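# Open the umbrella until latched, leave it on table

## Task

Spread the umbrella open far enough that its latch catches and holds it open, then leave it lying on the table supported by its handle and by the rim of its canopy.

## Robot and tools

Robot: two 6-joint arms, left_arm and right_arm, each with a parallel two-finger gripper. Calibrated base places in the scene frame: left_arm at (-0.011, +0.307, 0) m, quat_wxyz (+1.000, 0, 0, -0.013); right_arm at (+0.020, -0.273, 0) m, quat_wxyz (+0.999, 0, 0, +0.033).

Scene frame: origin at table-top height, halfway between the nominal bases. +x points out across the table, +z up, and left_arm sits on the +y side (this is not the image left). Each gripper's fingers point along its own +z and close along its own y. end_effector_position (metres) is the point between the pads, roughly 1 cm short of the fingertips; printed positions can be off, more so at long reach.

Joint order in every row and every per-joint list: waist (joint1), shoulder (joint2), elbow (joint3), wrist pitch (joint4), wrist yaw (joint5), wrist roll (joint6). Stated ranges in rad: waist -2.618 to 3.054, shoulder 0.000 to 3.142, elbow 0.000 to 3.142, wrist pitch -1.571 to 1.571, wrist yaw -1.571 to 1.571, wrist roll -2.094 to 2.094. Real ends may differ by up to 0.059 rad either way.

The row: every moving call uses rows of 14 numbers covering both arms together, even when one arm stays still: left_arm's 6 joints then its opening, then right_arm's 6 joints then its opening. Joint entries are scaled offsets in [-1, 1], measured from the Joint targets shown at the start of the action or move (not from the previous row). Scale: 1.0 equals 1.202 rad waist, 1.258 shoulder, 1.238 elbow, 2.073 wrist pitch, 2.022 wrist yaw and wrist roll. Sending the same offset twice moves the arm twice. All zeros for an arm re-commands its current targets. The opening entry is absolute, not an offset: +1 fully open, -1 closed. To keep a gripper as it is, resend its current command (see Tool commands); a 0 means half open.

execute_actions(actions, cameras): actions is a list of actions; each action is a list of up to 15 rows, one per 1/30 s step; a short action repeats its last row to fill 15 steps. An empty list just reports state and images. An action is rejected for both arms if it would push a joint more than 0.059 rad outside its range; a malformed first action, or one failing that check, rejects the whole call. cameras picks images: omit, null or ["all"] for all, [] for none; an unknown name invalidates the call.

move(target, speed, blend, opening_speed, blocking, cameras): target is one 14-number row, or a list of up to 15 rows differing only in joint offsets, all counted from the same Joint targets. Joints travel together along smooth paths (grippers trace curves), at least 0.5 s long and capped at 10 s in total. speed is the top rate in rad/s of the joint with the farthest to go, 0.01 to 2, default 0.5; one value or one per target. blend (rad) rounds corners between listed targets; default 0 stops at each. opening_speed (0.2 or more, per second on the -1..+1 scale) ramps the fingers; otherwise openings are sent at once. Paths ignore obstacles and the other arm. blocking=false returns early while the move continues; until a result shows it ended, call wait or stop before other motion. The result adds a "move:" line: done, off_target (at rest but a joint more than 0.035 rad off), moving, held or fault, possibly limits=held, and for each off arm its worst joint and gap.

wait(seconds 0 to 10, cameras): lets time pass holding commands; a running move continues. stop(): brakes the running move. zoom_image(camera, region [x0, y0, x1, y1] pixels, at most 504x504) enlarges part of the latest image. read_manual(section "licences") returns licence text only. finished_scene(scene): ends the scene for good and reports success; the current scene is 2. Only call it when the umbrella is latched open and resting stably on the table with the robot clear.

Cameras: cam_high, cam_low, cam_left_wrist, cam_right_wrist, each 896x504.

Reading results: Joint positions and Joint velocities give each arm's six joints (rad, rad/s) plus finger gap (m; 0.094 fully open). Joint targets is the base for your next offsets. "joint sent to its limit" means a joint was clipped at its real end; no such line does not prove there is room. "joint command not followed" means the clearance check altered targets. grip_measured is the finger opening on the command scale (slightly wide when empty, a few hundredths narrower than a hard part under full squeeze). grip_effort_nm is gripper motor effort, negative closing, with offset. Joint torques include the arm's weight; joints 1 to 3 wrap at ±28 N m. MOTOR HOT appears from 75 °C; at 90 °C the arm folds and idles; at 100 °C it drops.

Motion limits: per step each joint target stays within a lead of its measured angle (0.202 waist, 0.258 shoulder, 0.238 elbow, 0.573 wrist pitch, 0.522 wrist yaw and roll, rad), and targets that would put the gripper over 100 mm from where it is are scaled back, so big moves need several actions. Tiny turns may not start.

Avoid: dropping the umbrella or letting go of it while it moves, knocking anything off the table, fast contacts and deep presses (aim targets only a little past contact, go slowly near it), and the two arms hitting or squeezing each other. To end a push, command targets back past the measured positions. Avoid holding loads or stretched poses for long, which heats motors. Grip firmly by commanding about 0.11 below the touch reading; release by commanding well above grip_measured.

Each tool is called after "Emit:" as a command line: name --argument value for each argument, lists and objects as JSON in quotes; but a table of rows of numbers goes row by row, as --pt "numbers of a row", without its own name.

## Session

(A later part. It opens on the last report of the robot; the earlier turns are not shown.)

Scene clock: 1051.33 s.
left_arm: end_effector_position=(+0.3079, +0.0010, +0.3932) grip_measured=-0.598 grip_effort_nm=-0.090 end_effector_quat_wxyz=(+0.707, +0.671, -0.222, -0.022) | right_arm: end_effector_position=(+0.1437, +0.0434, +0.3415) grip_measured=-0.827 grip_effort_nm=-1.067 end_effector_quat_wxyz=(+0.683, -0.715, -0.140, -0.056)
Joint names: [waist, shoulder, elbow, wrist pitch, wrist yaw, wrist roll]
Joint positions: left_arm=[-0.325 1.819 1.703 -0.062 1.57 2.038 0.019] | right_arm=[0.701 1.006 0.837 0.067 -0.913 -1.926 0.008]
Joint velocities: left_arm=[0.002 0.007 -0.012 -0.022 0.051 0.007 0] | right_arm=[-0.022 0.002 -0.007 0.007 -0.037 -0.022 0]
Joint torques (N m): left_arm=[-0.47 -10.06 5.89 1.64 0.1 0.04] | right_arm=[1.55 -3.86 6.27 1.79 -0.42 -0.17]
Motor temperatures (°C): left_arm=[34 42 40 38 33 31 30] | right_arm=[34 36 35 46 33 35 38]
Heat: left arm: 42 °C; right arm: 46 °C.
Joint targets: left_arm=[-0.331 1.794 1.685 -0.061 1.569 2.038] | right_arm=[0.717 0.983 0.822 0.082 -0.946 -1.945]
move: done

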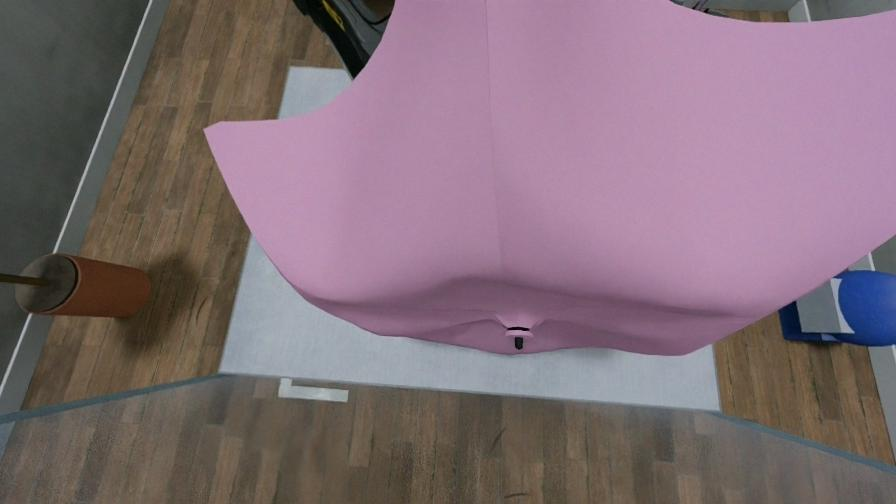

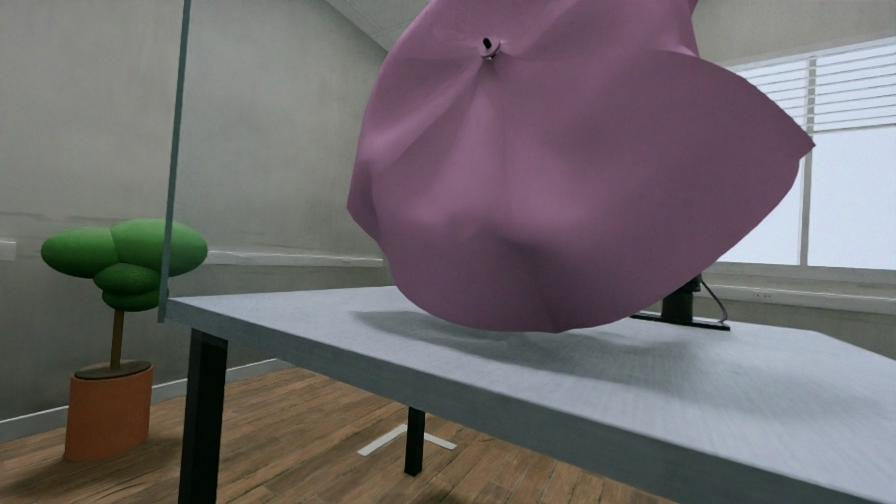

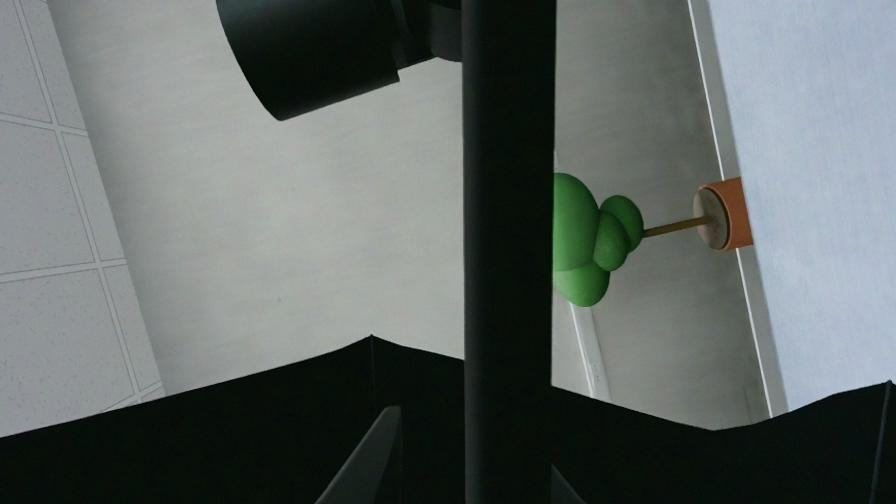

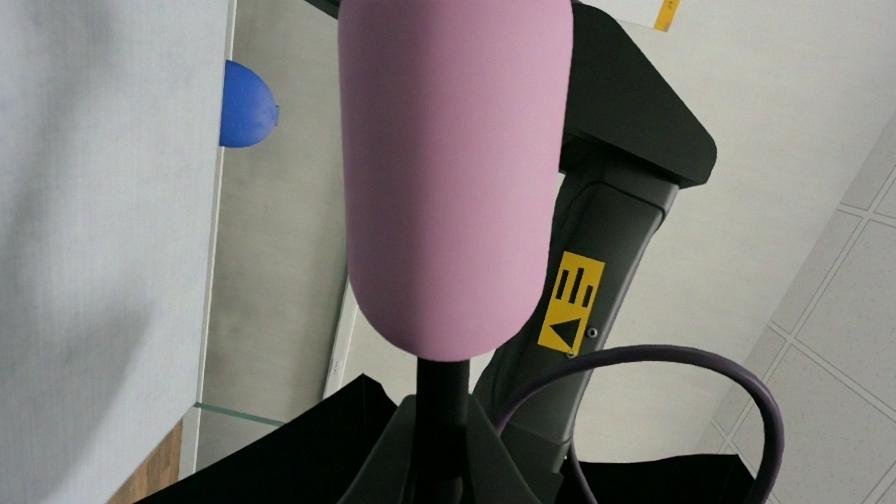

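Emit:
zoom_image --camera "cam_left_wrist" --region '[300, 300, 804, 504]'

Emit:
zoom_image --camera "cam_right_wrist" --region '[250, 300, 754, 504]'

Scaled by 1.000.

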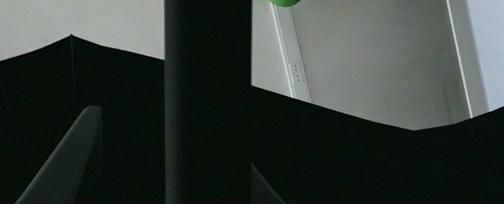

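Scaled by 1.000.

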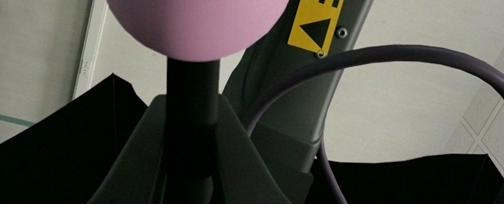

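Emit:
move --pt "0.0166 0.0684 0.1113 -0.0250 0 -0.0008 -0.66 0 0 0 0 0 0 -0.95" --speed 0.2 --opening_speed 0.3

Scene clock: 1061.97 s.
left_arm: end_effector_position=(+0.3177, -0.0009, +0.4003) grip_measured=-0.658 grip_effort_nm=-0.095 end_effector_quat_wxyz=(+0.707, +0.671, -0.222, -0.019) | right_arm: end_effector_position=(+0.1456, +0.0432, +0.3436) grip_measured=-0.827 grip_effort_nm=-1.067 end_effector_quat_wxyz=(+0.684, -0.713, -0.138, -0.064)
Joint names: [waist, shoulder, elbow, wrist pitch, wrist yaw, wrist roll]
Joint positions: left_arm=[-0.321 1.86 1.784 -0.1 1.57 2.04 0.016] | right_arm=[0.701 1.002 0.837 0.074 -0.899 -1.926 0.008]
Joint velocities: left_arm=[-0.007 0.002 -0.007 0.037 -0.022 -0.022 0] | right_arm=[-0.002 -0.002 -0.002 0.037 0.081 0.066 0]
Joint torques (N m): left_arm=[0.94 -7.04 10.44 1.48 0.1 0] | right_arm=[1.54 -3.48 6.28 1.75 -0.56 -0.18]
Motor temperatures (°C): left_arm=[34 42 40 38 33 31 30] | right_arm=[34 36 35 46 33 35 38]
Heat: left arm: 42 °C; right arm: 46 °C.
Joint targets: left_arm=[-0.311 1.880 1.823 -0.113 1.569 2.036] | right_arm=[0.717 0.983 0.822 0.082 -0.946 -1.945]
move: off_target (left_arm, right_arm); left_arm: the elbow is farthest, 0.039 rad from its target; right_arm: the wrist yaw is farthest, 0.047 rad from its target

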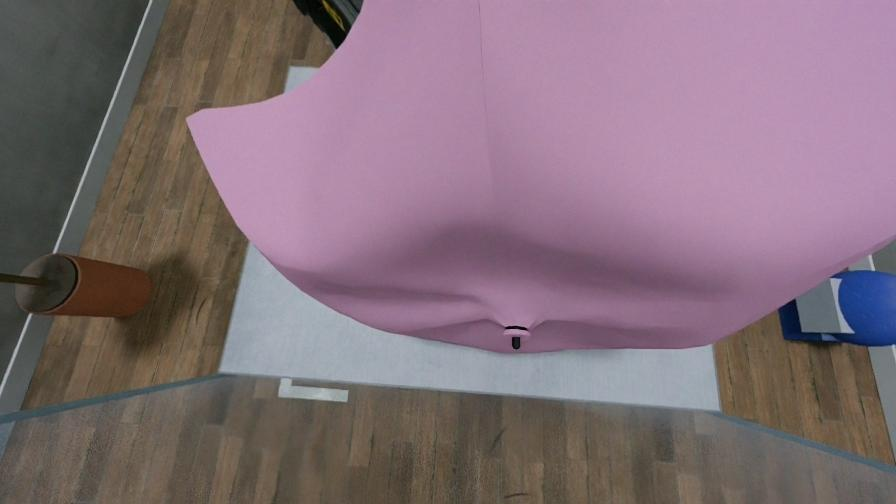

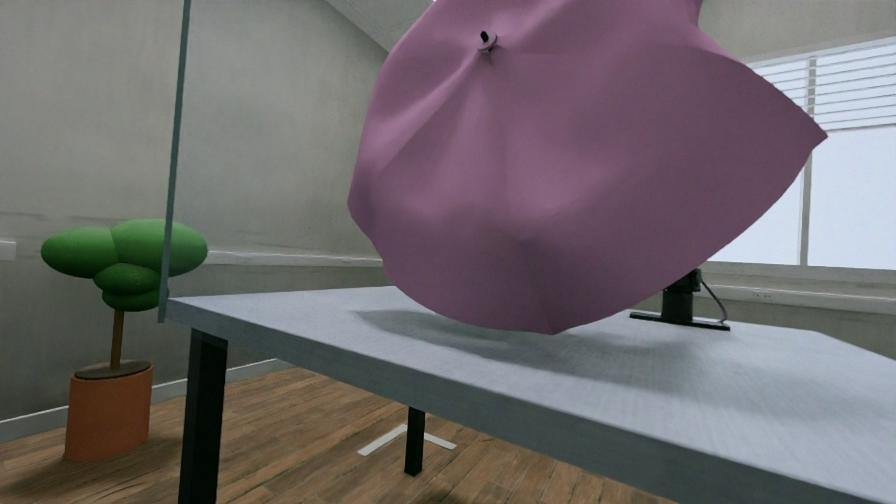

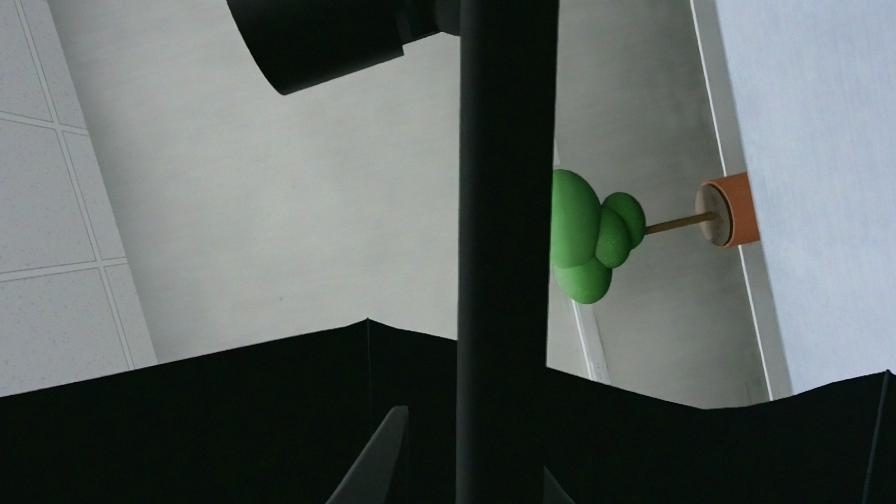

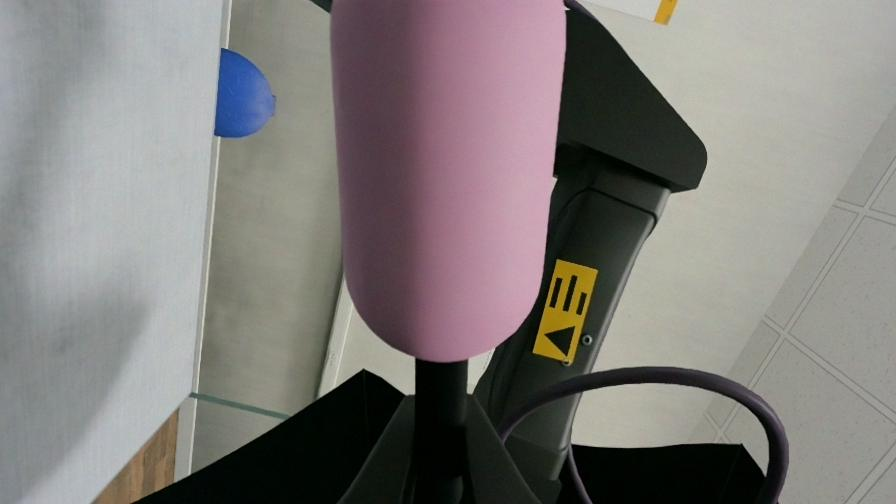

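Emit:
move --pt "0.0151 0.0761 0.1288 -0.0308 0 -0.0010 -0.66 0 0 0 0 0 0 -0.95" --speed 0.2

Scene clock: 1075.53 s.
left_arm: end_effector_position=(+0.3388, -0.0043, +0.4083) grip_measured=-0.658 grip_effort_nm=-0.100 end_effector_quat_wxyz=(+0.707, +0.673, -0.217, -0.018) | right_arm: end_effector_position=(+0.1500, +0.0436, +0.3447) grip_measured=-0.827 grip_effort_nm=-1.062 end_effector_quat_wxyz=(+0.684, -0.713, -0.132, -0.075)
Joint names: [waist, shoulder, elbow, wrist pitch, wrist yaw, wrist roll]
Joint positions: left_arm=[-0.312 1.952 1.942 -0.173 1.57 2.04 0.016] | right_arm=[0.701 1.002 0.837 0.082 -0.875 -1.928 0.008]
Joint velocities: left_arm=[-0.012 -0.007 0.007 -0.022 -0.037 -0.007 -0.001] | right_arm=[0.002 -0.007 -0.002 0.007 0.022 0.022 0.001]
Joint torques (N m): left_arm=[1.72 -7.39 10.45 1.57 0.1 -0.01] | right_arm=[1.55 -3.54 6.3 1.68 -0.86 -0.15]
Motor temperatures (°C): left_arm=[34 41 41 38 33 31 30] | right_arm=[34 36 35 45 33 35 38]
Heat: left arm: 41 °C; right arm: 45 °C.
Joint targets: left_arm=[-0.293 1.976 1.982 -0.177 1.569 2.034] | right_arm=[0.717 0.983 0.822 0.082 -0.946 -1.945]
move: off_target (left_arm, right_arm); left_arm: the elbow is farthest, 0.041 rad from its target; right_arm: the wrist yaw is farthest, 0.071 rad from its target

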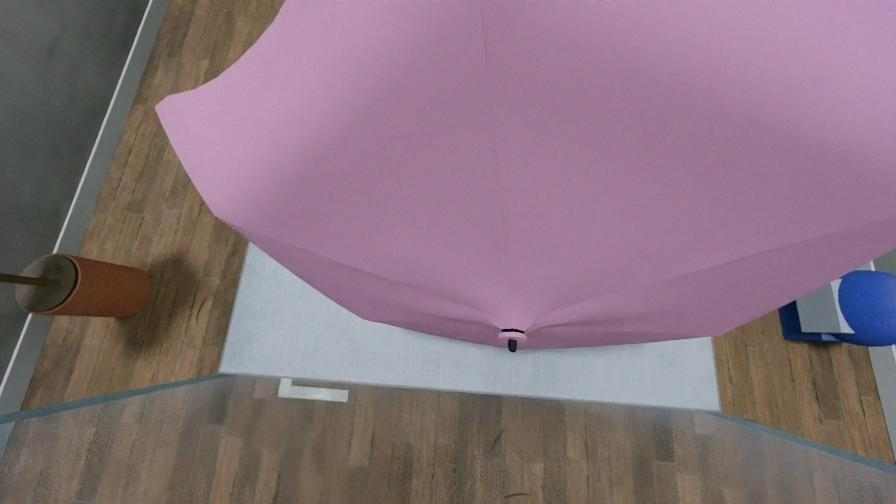

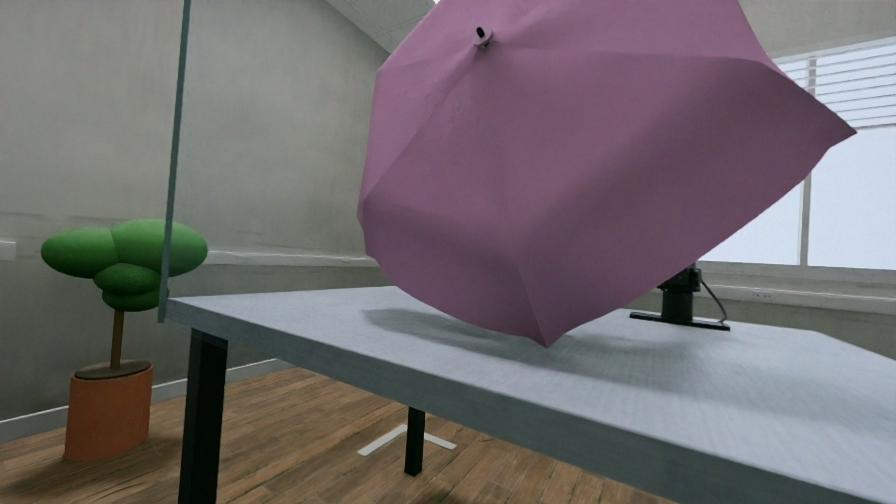

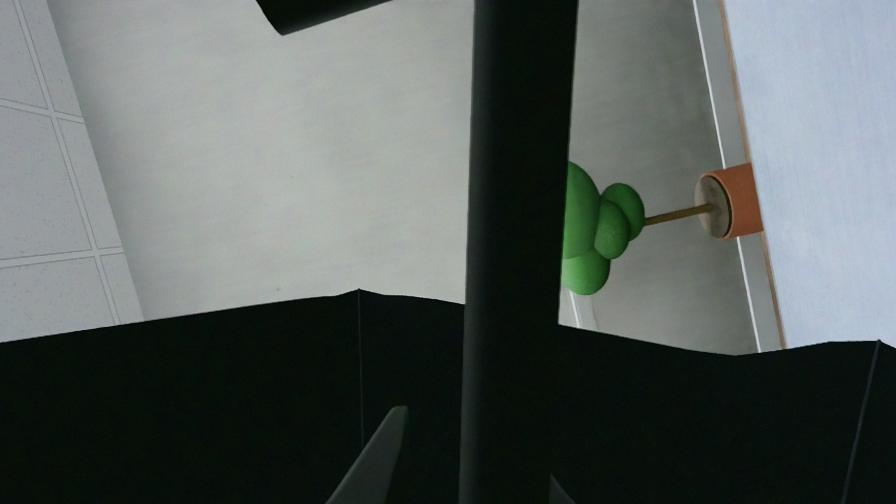

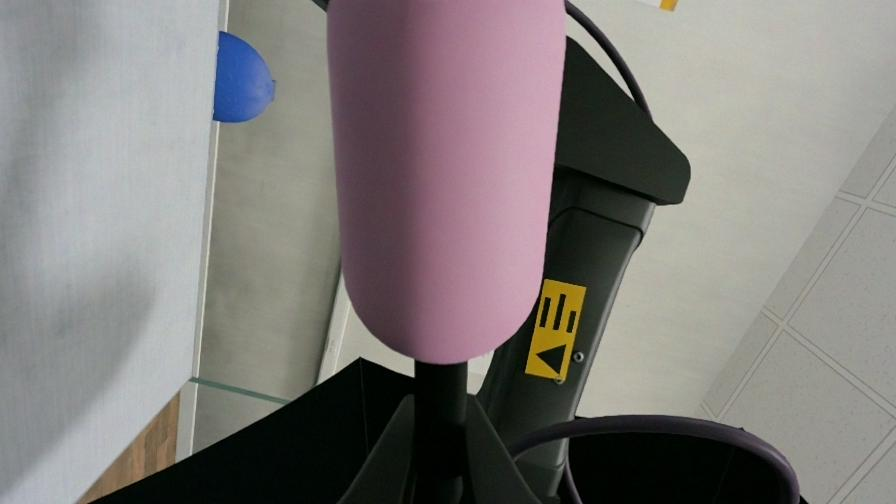

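Emit:
move --pt "-0.0162 -0.0866 -0.1543 0.0569 0 0.0017 -0.64 -0.0033 0.0227 -0.1596 0.2319 -0.0226 0.0739 -0.95" --pt "-0.0213 -0.1108 -0.2032 0.0884 0 0.0030 -0.64 0.0017 0.1424 -0.2746 0.5040 -0.0312 0.1579 -0.95" --speed 0.25 --blend 0.05

Scene clock: 1137.07 s.
left_arm: end_effector_position=(+0.3238, +0.0013, +0.3941) grip_measured=-0.641 grip_effort_nm=0.051 end_effector_quat_wxyz=(+0.707, +0.665, -0.240, +0.007) | right_arm: end_effector_position=(+0.1355, +0.0435, +0.3248) grip_measured=-0.827 grip_effort_nm=-1.062 end_effector_quat_wxyz=(+0.780, -0.596, -0.178, -0.072)
Joint names: [waist, shoulder, elbow, wrist pitch, wrist yaw, wrist roll]
Joint positions: left_arm=[-0.312 1.865 1.747 0.004 1.57 2.041 0.017] | right_arm=[0.704 1.161 0.496 1.071 -0.961 -1.615 0.008]
Joint velocities: left_arm=[0.007 0.012 -0.012 0.022 -0.066 -0.007 0] | right_arm=[0.002 0.012 0.012 -0.022 -0.051 0.022 0]
Joint torques (N m): left_arm=[-0.57 -10.69 5.98 1.63 0.06 0.04] | right_arm=[1.52 -2.51 5.74 1.93 -0.34 -0.08]
Motor temperatures (°C): left_arm=[34 42 43 39 32 31 30] | right_arm=[34 35 35 44 34 35 38]
Heat: left arm: 43 °C; right arm: 44 °C.
Joint targets: left_arm=[-0.319 1.836 1.731 0.007 1.569 2.041] | right_arm=[0.719 1.162 0.482 1.127 -1.009 -1.626]
move: off_target (right_arm); right_arm: the wrist pitch is farthest, 0.056 rad from its target

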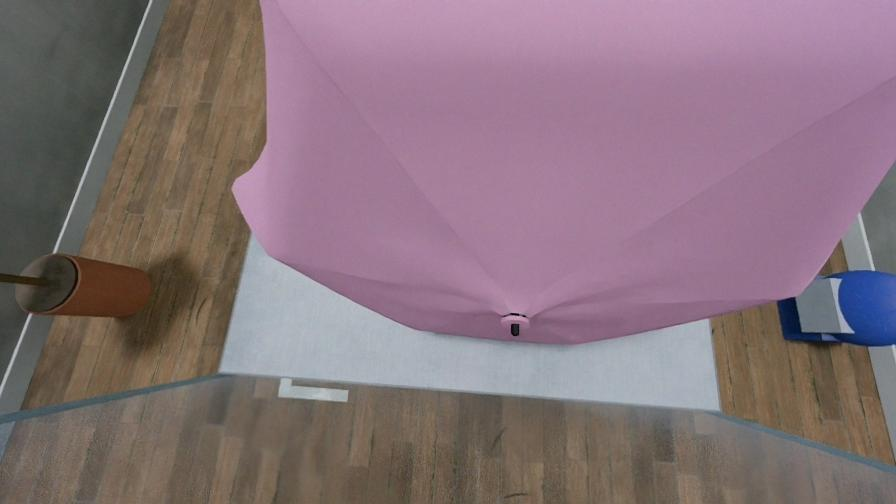

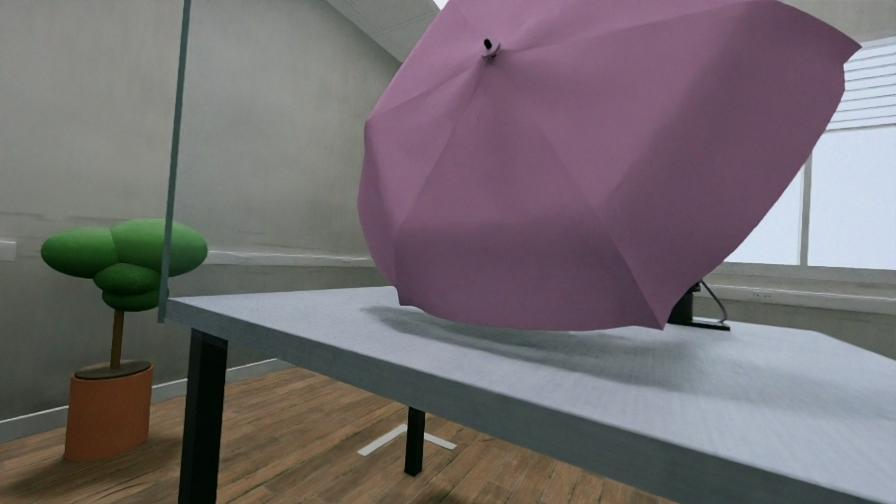

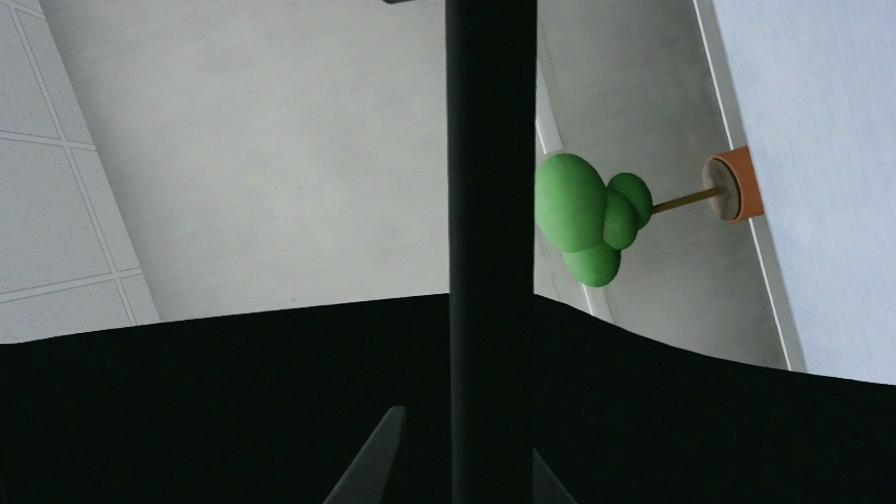

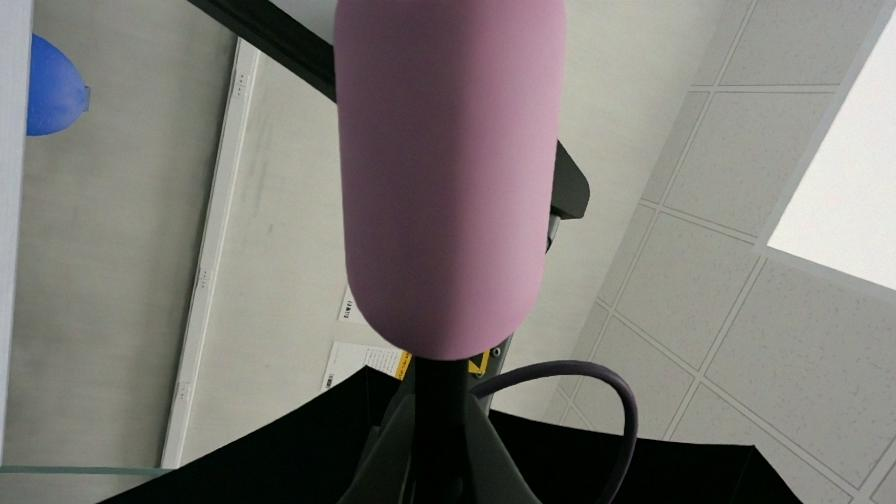

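Emit:
move --pt "0.0186 0.0862 0.1491 -0.0377 0 -0.0020 -0.66 0 0 0 0 0 0 -0.95" --speed 0.2

Scene clock: 1146.70 s.
left_arm: end_effector_position=(+0.3343, -0.0025, +0.4071) grip_measured=-0.658 grip_effort_nm=-0.085 end_effector_quat_wxyz=(+0.707, +0.665, -0.240, +0.007) | right_arm: end_effector_position=(+0.1389, +0.0425, +0.3312) grip_measured=-0.827 grip_effort_nm=-1.072 end_effector_quat_wxyz=(+0.786, -0.586, -0.175, -0.089)
Joint names: [waist, shoulder, elbow, wrist pitch, wrist yaw, wrist roll]
Joint positions: left_arm=[-0.312 1.921 1.875 -0.068 1.57 2.041 0.016] | right_arm=[0.704 1.161 0.495 1.101 -0.931 -1.616 0.008]
Joint velocities: left_arm=[-0.002 -0.007 0.012 0.022 0.007 0.051 0] | right_arm=[0.007 -0.012 -0.017 0.007 0.081 -0.037 0]
Joint torques (N m): left_arm=[1.43 -7.2 10.55 1.58 0.06 -0.01] | right_arm=[1.54 -2.52 5.72 1.62 -0.65 -0.08]
Motor temperatures (°C): left_arm=[34 42 42 39 32 31 30] | right_arm=[34 35 35 44 34 35 38]
Heat: left arm: 42 °C; right arm: 44 °C.
Joint targets: left_arm=[-0.296 1.945 1.915 -0.071 1.569 2.037] | right_arm=[0.719 1.162 0.482 1.127 -1.009 -1.626]
move: off_target (left_arm, right_arm); left_arm: the elbow is farthest, 0.041 rad from its target; right_arm: the wrist yaw is farthest, 0.078 rad from its target

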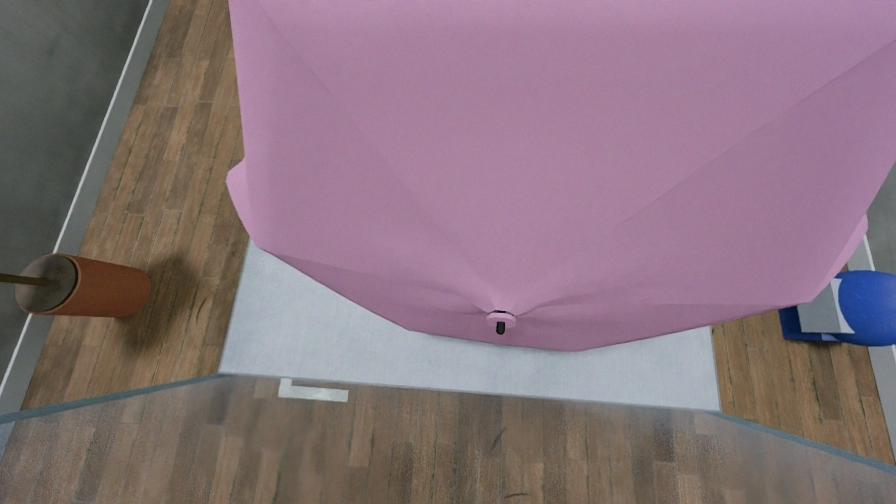

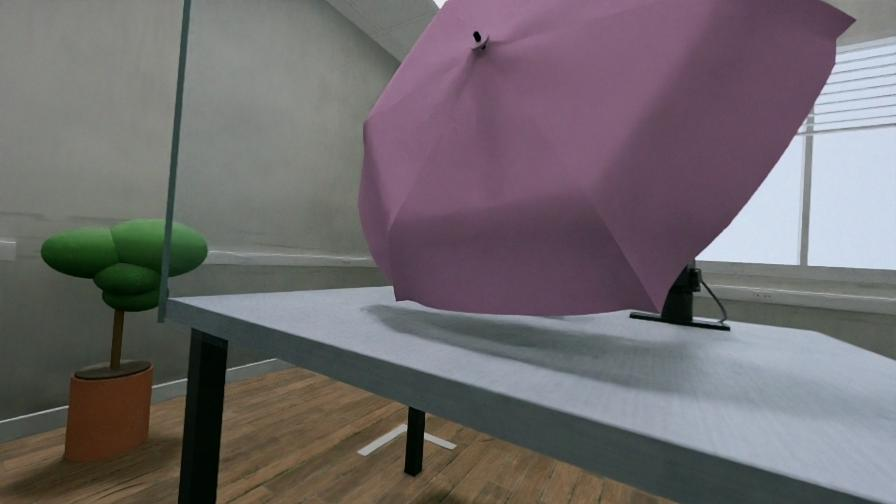

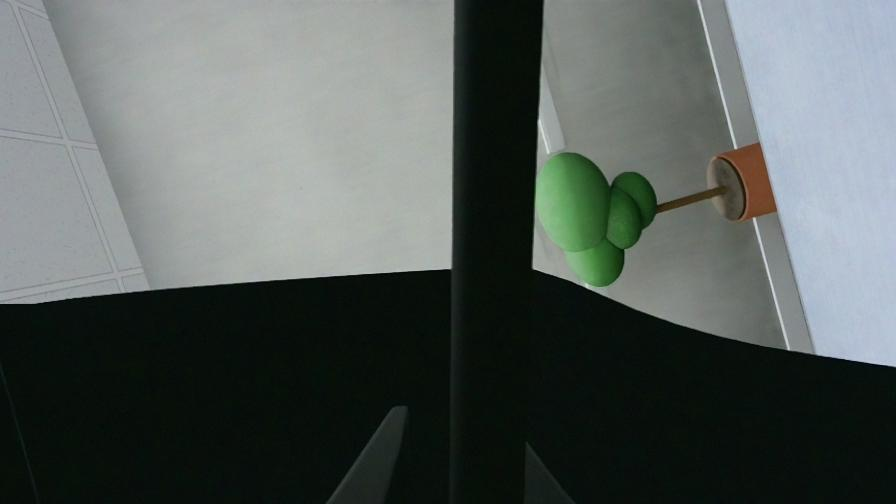

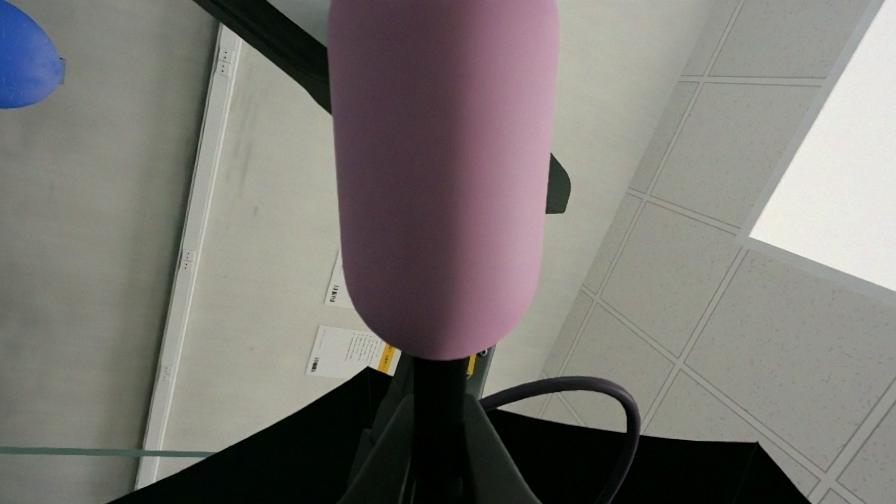

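Emit:
move --pt "0.0137 0.0836 0.1514 -0.0397 0 -0.0007 -0.66 0 0 0 0 0 0 -0.95" --speed 0.2

Scene clock: 1151.00 s.
left_arm: end_effector_position=(+0.3531, -0.0092, +0.4148) grip_measured=-0.658 grip_effort_nm=-0.085 end_effector_quat_wxyz=(+0.707, +0.667, -0.234, +0.000) | right_arm: end_effector_position=(+0.1495, +0.0416, +0.3352) grip_measured=-0.827 grip_effort_nm=-1.067 end_effector_quat_wxyz=(+0.790, -0.583, -0.154, -0.109)
Joint names: [waist, shoulder, elbow, wrist pitch, wrist yaw, wrist roll]
Joint positions: left_arm=[-0.312 2.023 2.057 -0.167 1.57 2.041 0.016] | right_arm=[0.696 1.161 0.495 1.107 -0.881 -1.616 0.008]
Joint velocities: left_arm=[-0.007 -0.002 0.002 0.007 0.022 -0.066 0] | right_arm=[-0.007 -0.012 0.007 -0.037 -0.022 -0.095 -0.002]
Joint torques (N m): left_arm=[2.84 -7.64 10.88 1.77 0.08 -0.02] | right_arm=[2.29 -2.55 5.75 1.59 -1.23 -0.08]
Motor temperatures (°C): left_arm=[34 41 43 39 32 31 30] | right_arm=[34 35 35 44 34 35 38]
Heat: left arm: 43 °C; right arm: 44 °C.
Joint targets: left_arm=[-0.280 2.050 2.102 -0.154 1.569 2.035] | right_arm=[0.719 1.162 0.482 1.127 -1.009 -1.626]
move: off_target (left_arm, right_arm); left_arm: the elbow is farthest, 0.046 rad from its target; right_arm: the wrist yaw is farthest, 0.128 rad from its target

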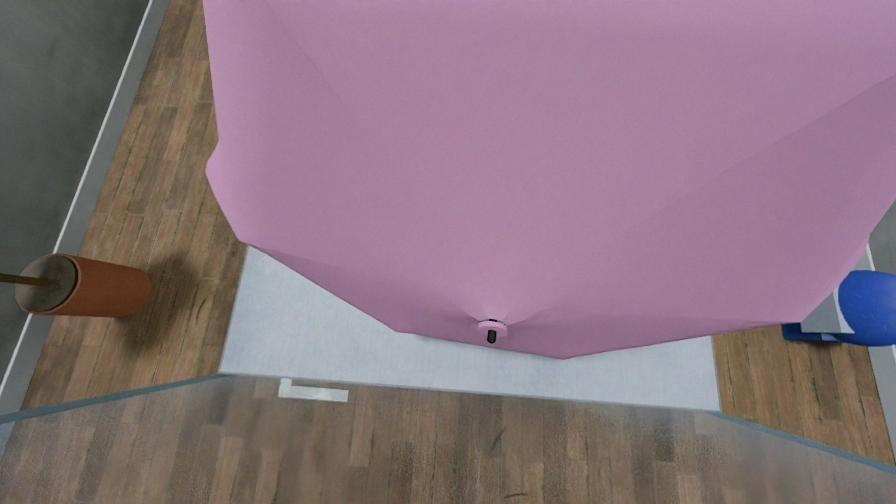

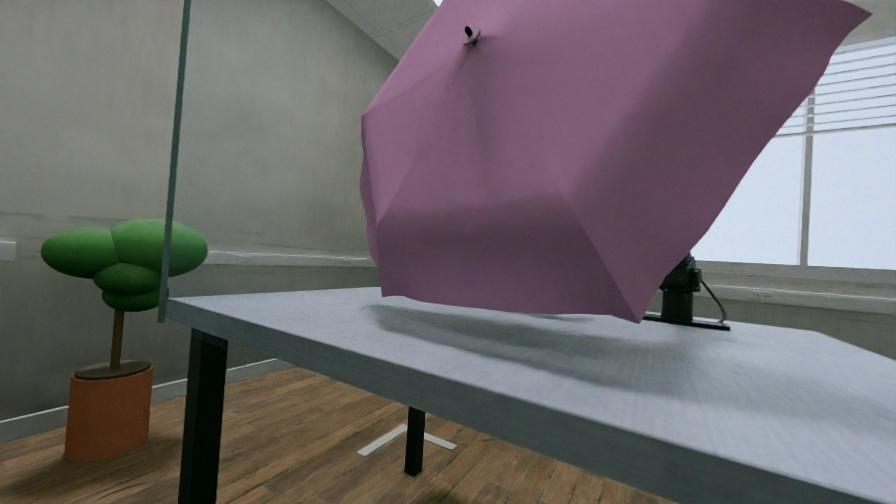

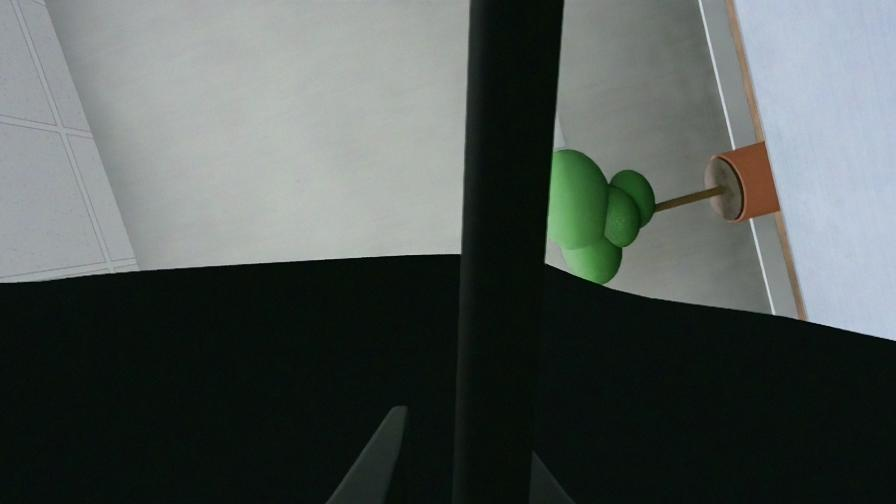

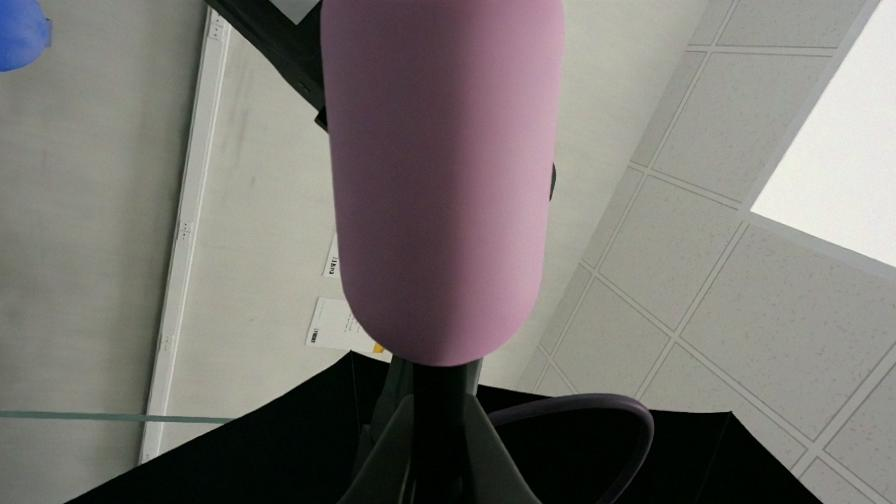

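Emit:
move --pt "0.0124 0.1063 0.1997 -0.0548 0 -0.0007 -0.66 0 0 0 0 -0.0692 0 -0.95" --speed 0.2

Scene clock: 1162.93 s.
left_arm: end_effector_position=(+0.3794, -0.0045, +0.4284) grip_measured=-0.658 grip_effort_nm=-0.081 end_effector_quat_wxyz=(+0.707, +0.672, -0.222, +0.007) | right_arm: end_effector_position=(+0.1439, +0.0386, +0.3357) grip_measured=-0.827 grip_effort_nm=-1.057 end_effector_quat_wxyz=(+0.788, -0.578, -0.180, -0.112)
Joint names: [waist, shoulder, elbow, wrist pitch, wrist yaw, wrist roll]
Joint positions: left_arm=[-0.284 2.15 2.31 -0.296 1.57 2.036 0.016] | right_arm=[0.683 1.161 0.495 1.129 -0.93 -1.633 0.008]
Joint velocities: left_arm=[-0.017 0.002 0.012 -0.037 -0.051 0.037 0] | right_arm=[-0.012 -0.007 -0.002 -0.022 -0.022 -0.037 -0.001]
Joint torques (N m): left_arm=[1.72 -7.84 9.98 1.94 0.08 0.03] | right_arm=[3.52 -2.48 5.74 1.34 -2.23 0.08]
Motor temperatures (°C): left_arm=[34 41 43 40 32 31 30] | right_arm=[34 35 35 44 35 35 38]
Heat: left arm: 43 °C; right arm: 44 °C.
Joint targets: left_arm=[-0.265 2.184 2.349 -0.267 1.569 2.034] | right_arm=[0.719 1.162 0.482 1.127 -1.149 -1.626]
move: off_target (left_arm, right_arm); left_arm: the elbow is farthest, 0.039 rad from its target; right_arm: the wrist yaw is farthest, 0.219 rad from its target

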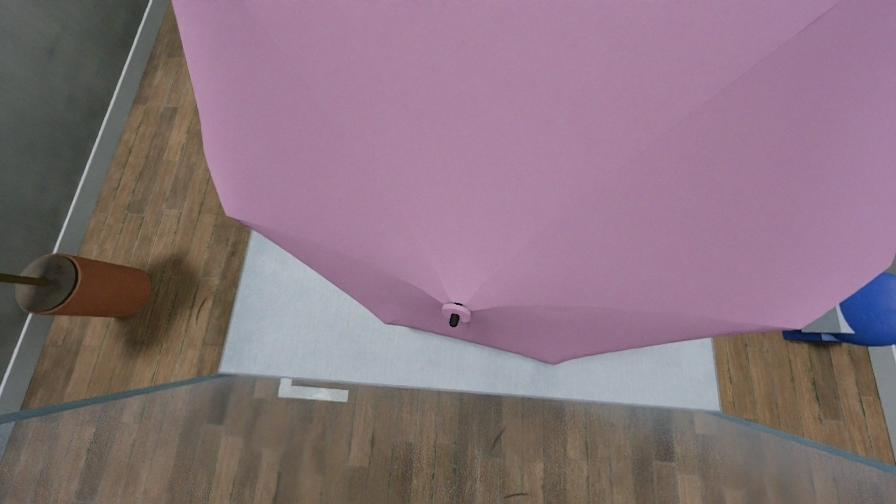

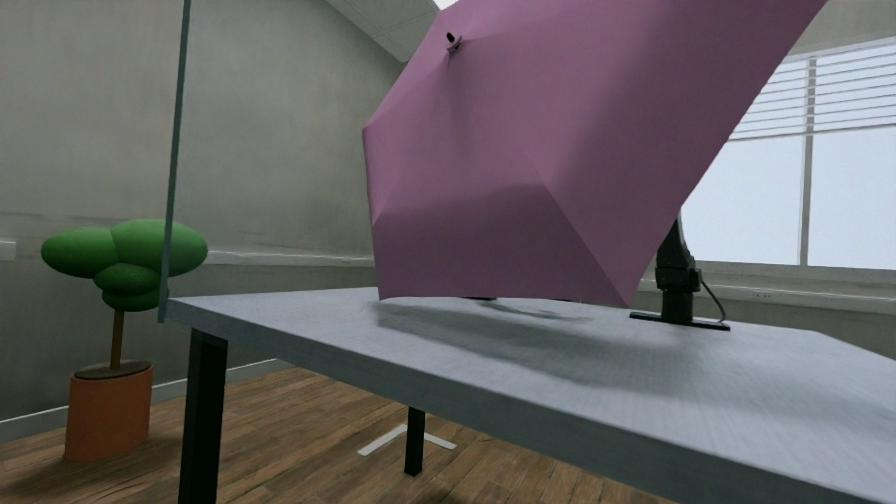

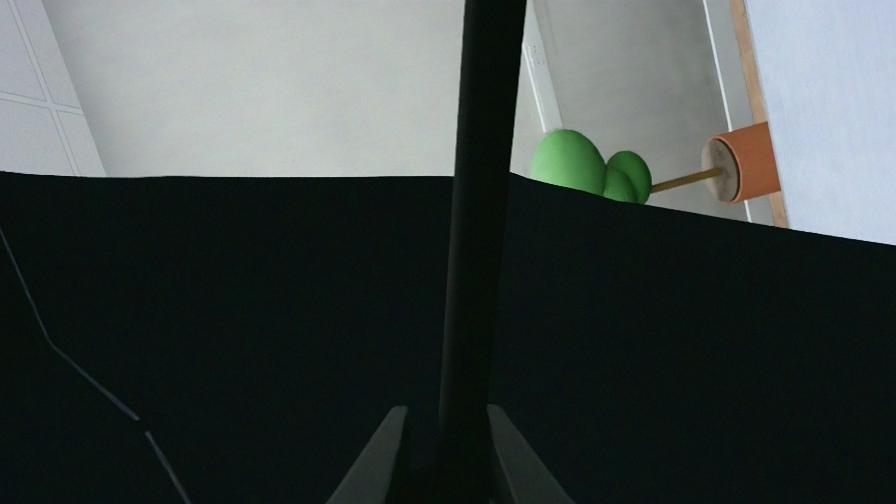

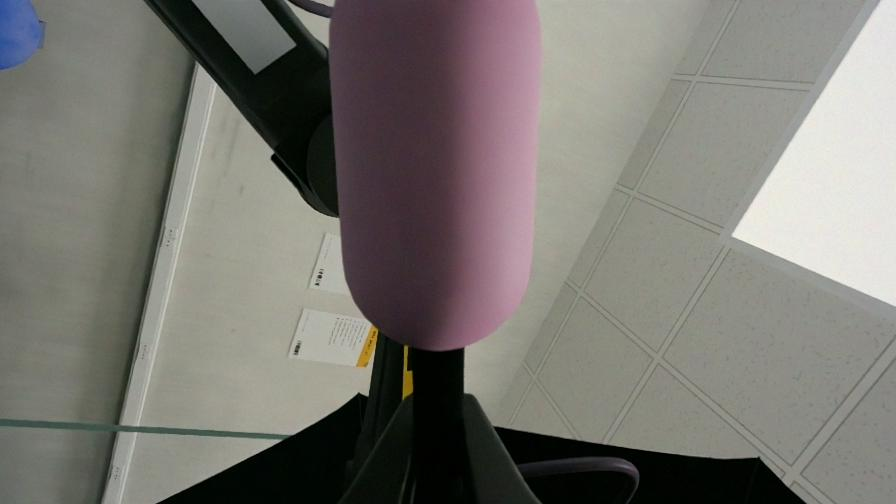

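Emit:
move --pt "-0.0264 -0.1905 -0.3501 0.0945 0 0.0015 -0.66 0 0 0 0 0.0440 0 -0.95" --speed 0.3

Scene clock: 1183.03 s.
left_arm: end_effector_position=(+0.3530, +0.0020, +0.4042) grip_measured=-0.658 grip_effort_nm=-0.085 end_effector_quat_wxyz=(+0.707, +0.669, -0.231, +0.014) | right_arm: end_effector_position=(+0.1292, +0.0404, +0.3292) grip_measured=-0.827 grip_effort_nm=-1.057 end_effector_quat_wxyz=(+0.782, -0.584, -0.202, -0.077)
Joint names: [waist, shoulder, elbow, wrist pitch, wrist yaw, wrist roll]
Joint positions: left_arm=[-0.288 1.972 1.934 -0.075 1.57 2.036 0.016] | right_arm=[0.7 1.161 0.495 1.113 -0.992 -1.621 0.008]
Joint velocities: left_arm=[-0.002 -0.002 -0.007 -0.007 0.022 0.007 -0.001] | right_arm=[0.017 0.002 -0.002 -0.022 0.051 0.022 -0.001]
Joint torques (N m): left_arm=[-0.65 -11.44 5.83 1.65 0.07 0.06] | right_arm=[1.88 -2.48 5.68 1.48 -0.52 -0.04]
Motor temperatures (°C): left_arm=[34 41 42 41 32 31 30] | right_arm=[34 35 35 43 38 35 38]
Heat: left arm: 42 °C; right arm: 43 °C.
Joint targets: left_arm=[-0.296 1.944 1.916 -0.072 1.569 2.037] | right_arm=[0.719 1.162 0.482 1.127 -1.060 -1.626]
move: off_target (right_arm); right_arm: the wrist yaw is farthest, 0.068 rad from its target

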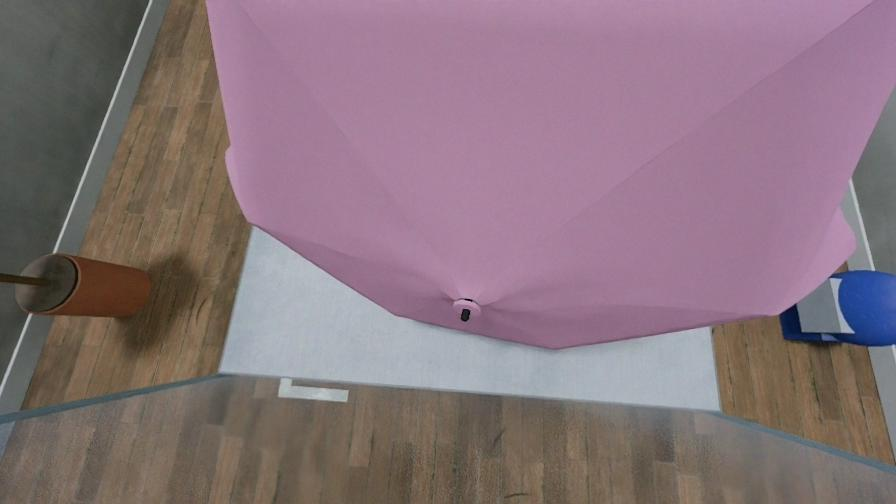

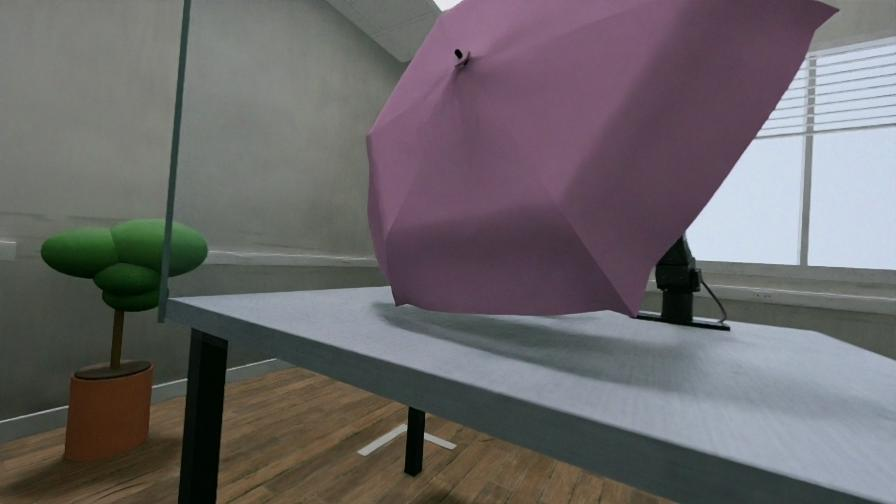

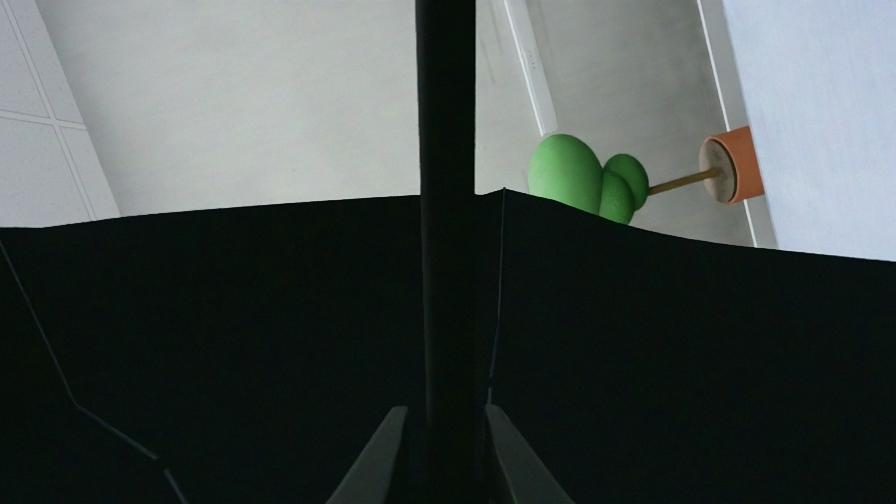

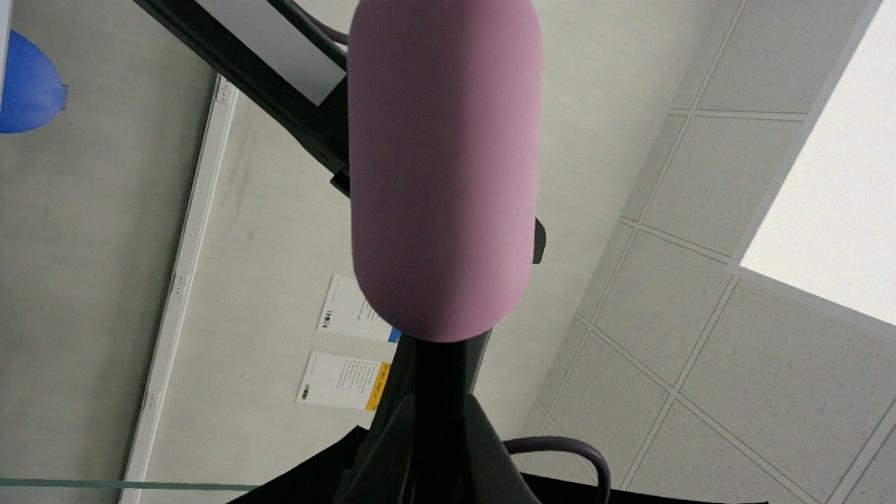

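Emit:
zoom_image --camera "cam_left_wrist" --region '[300, 0, 600, 504]'

Emit:
zoom_image --camera "cam_high" --region '[350, 220, 600, 360]'

Scaled by 1.000.

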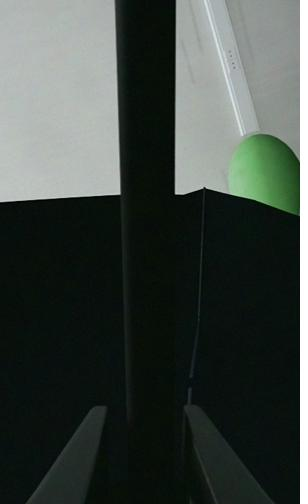

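Scaled by 2.016 from the camera's 896x504 image, which has a finer 1280x720 frame.

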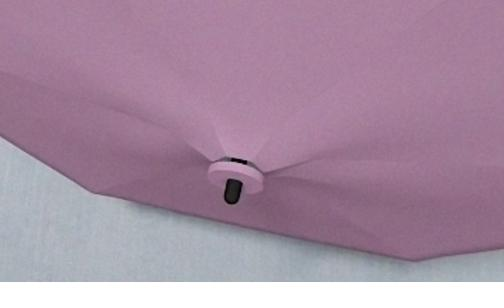

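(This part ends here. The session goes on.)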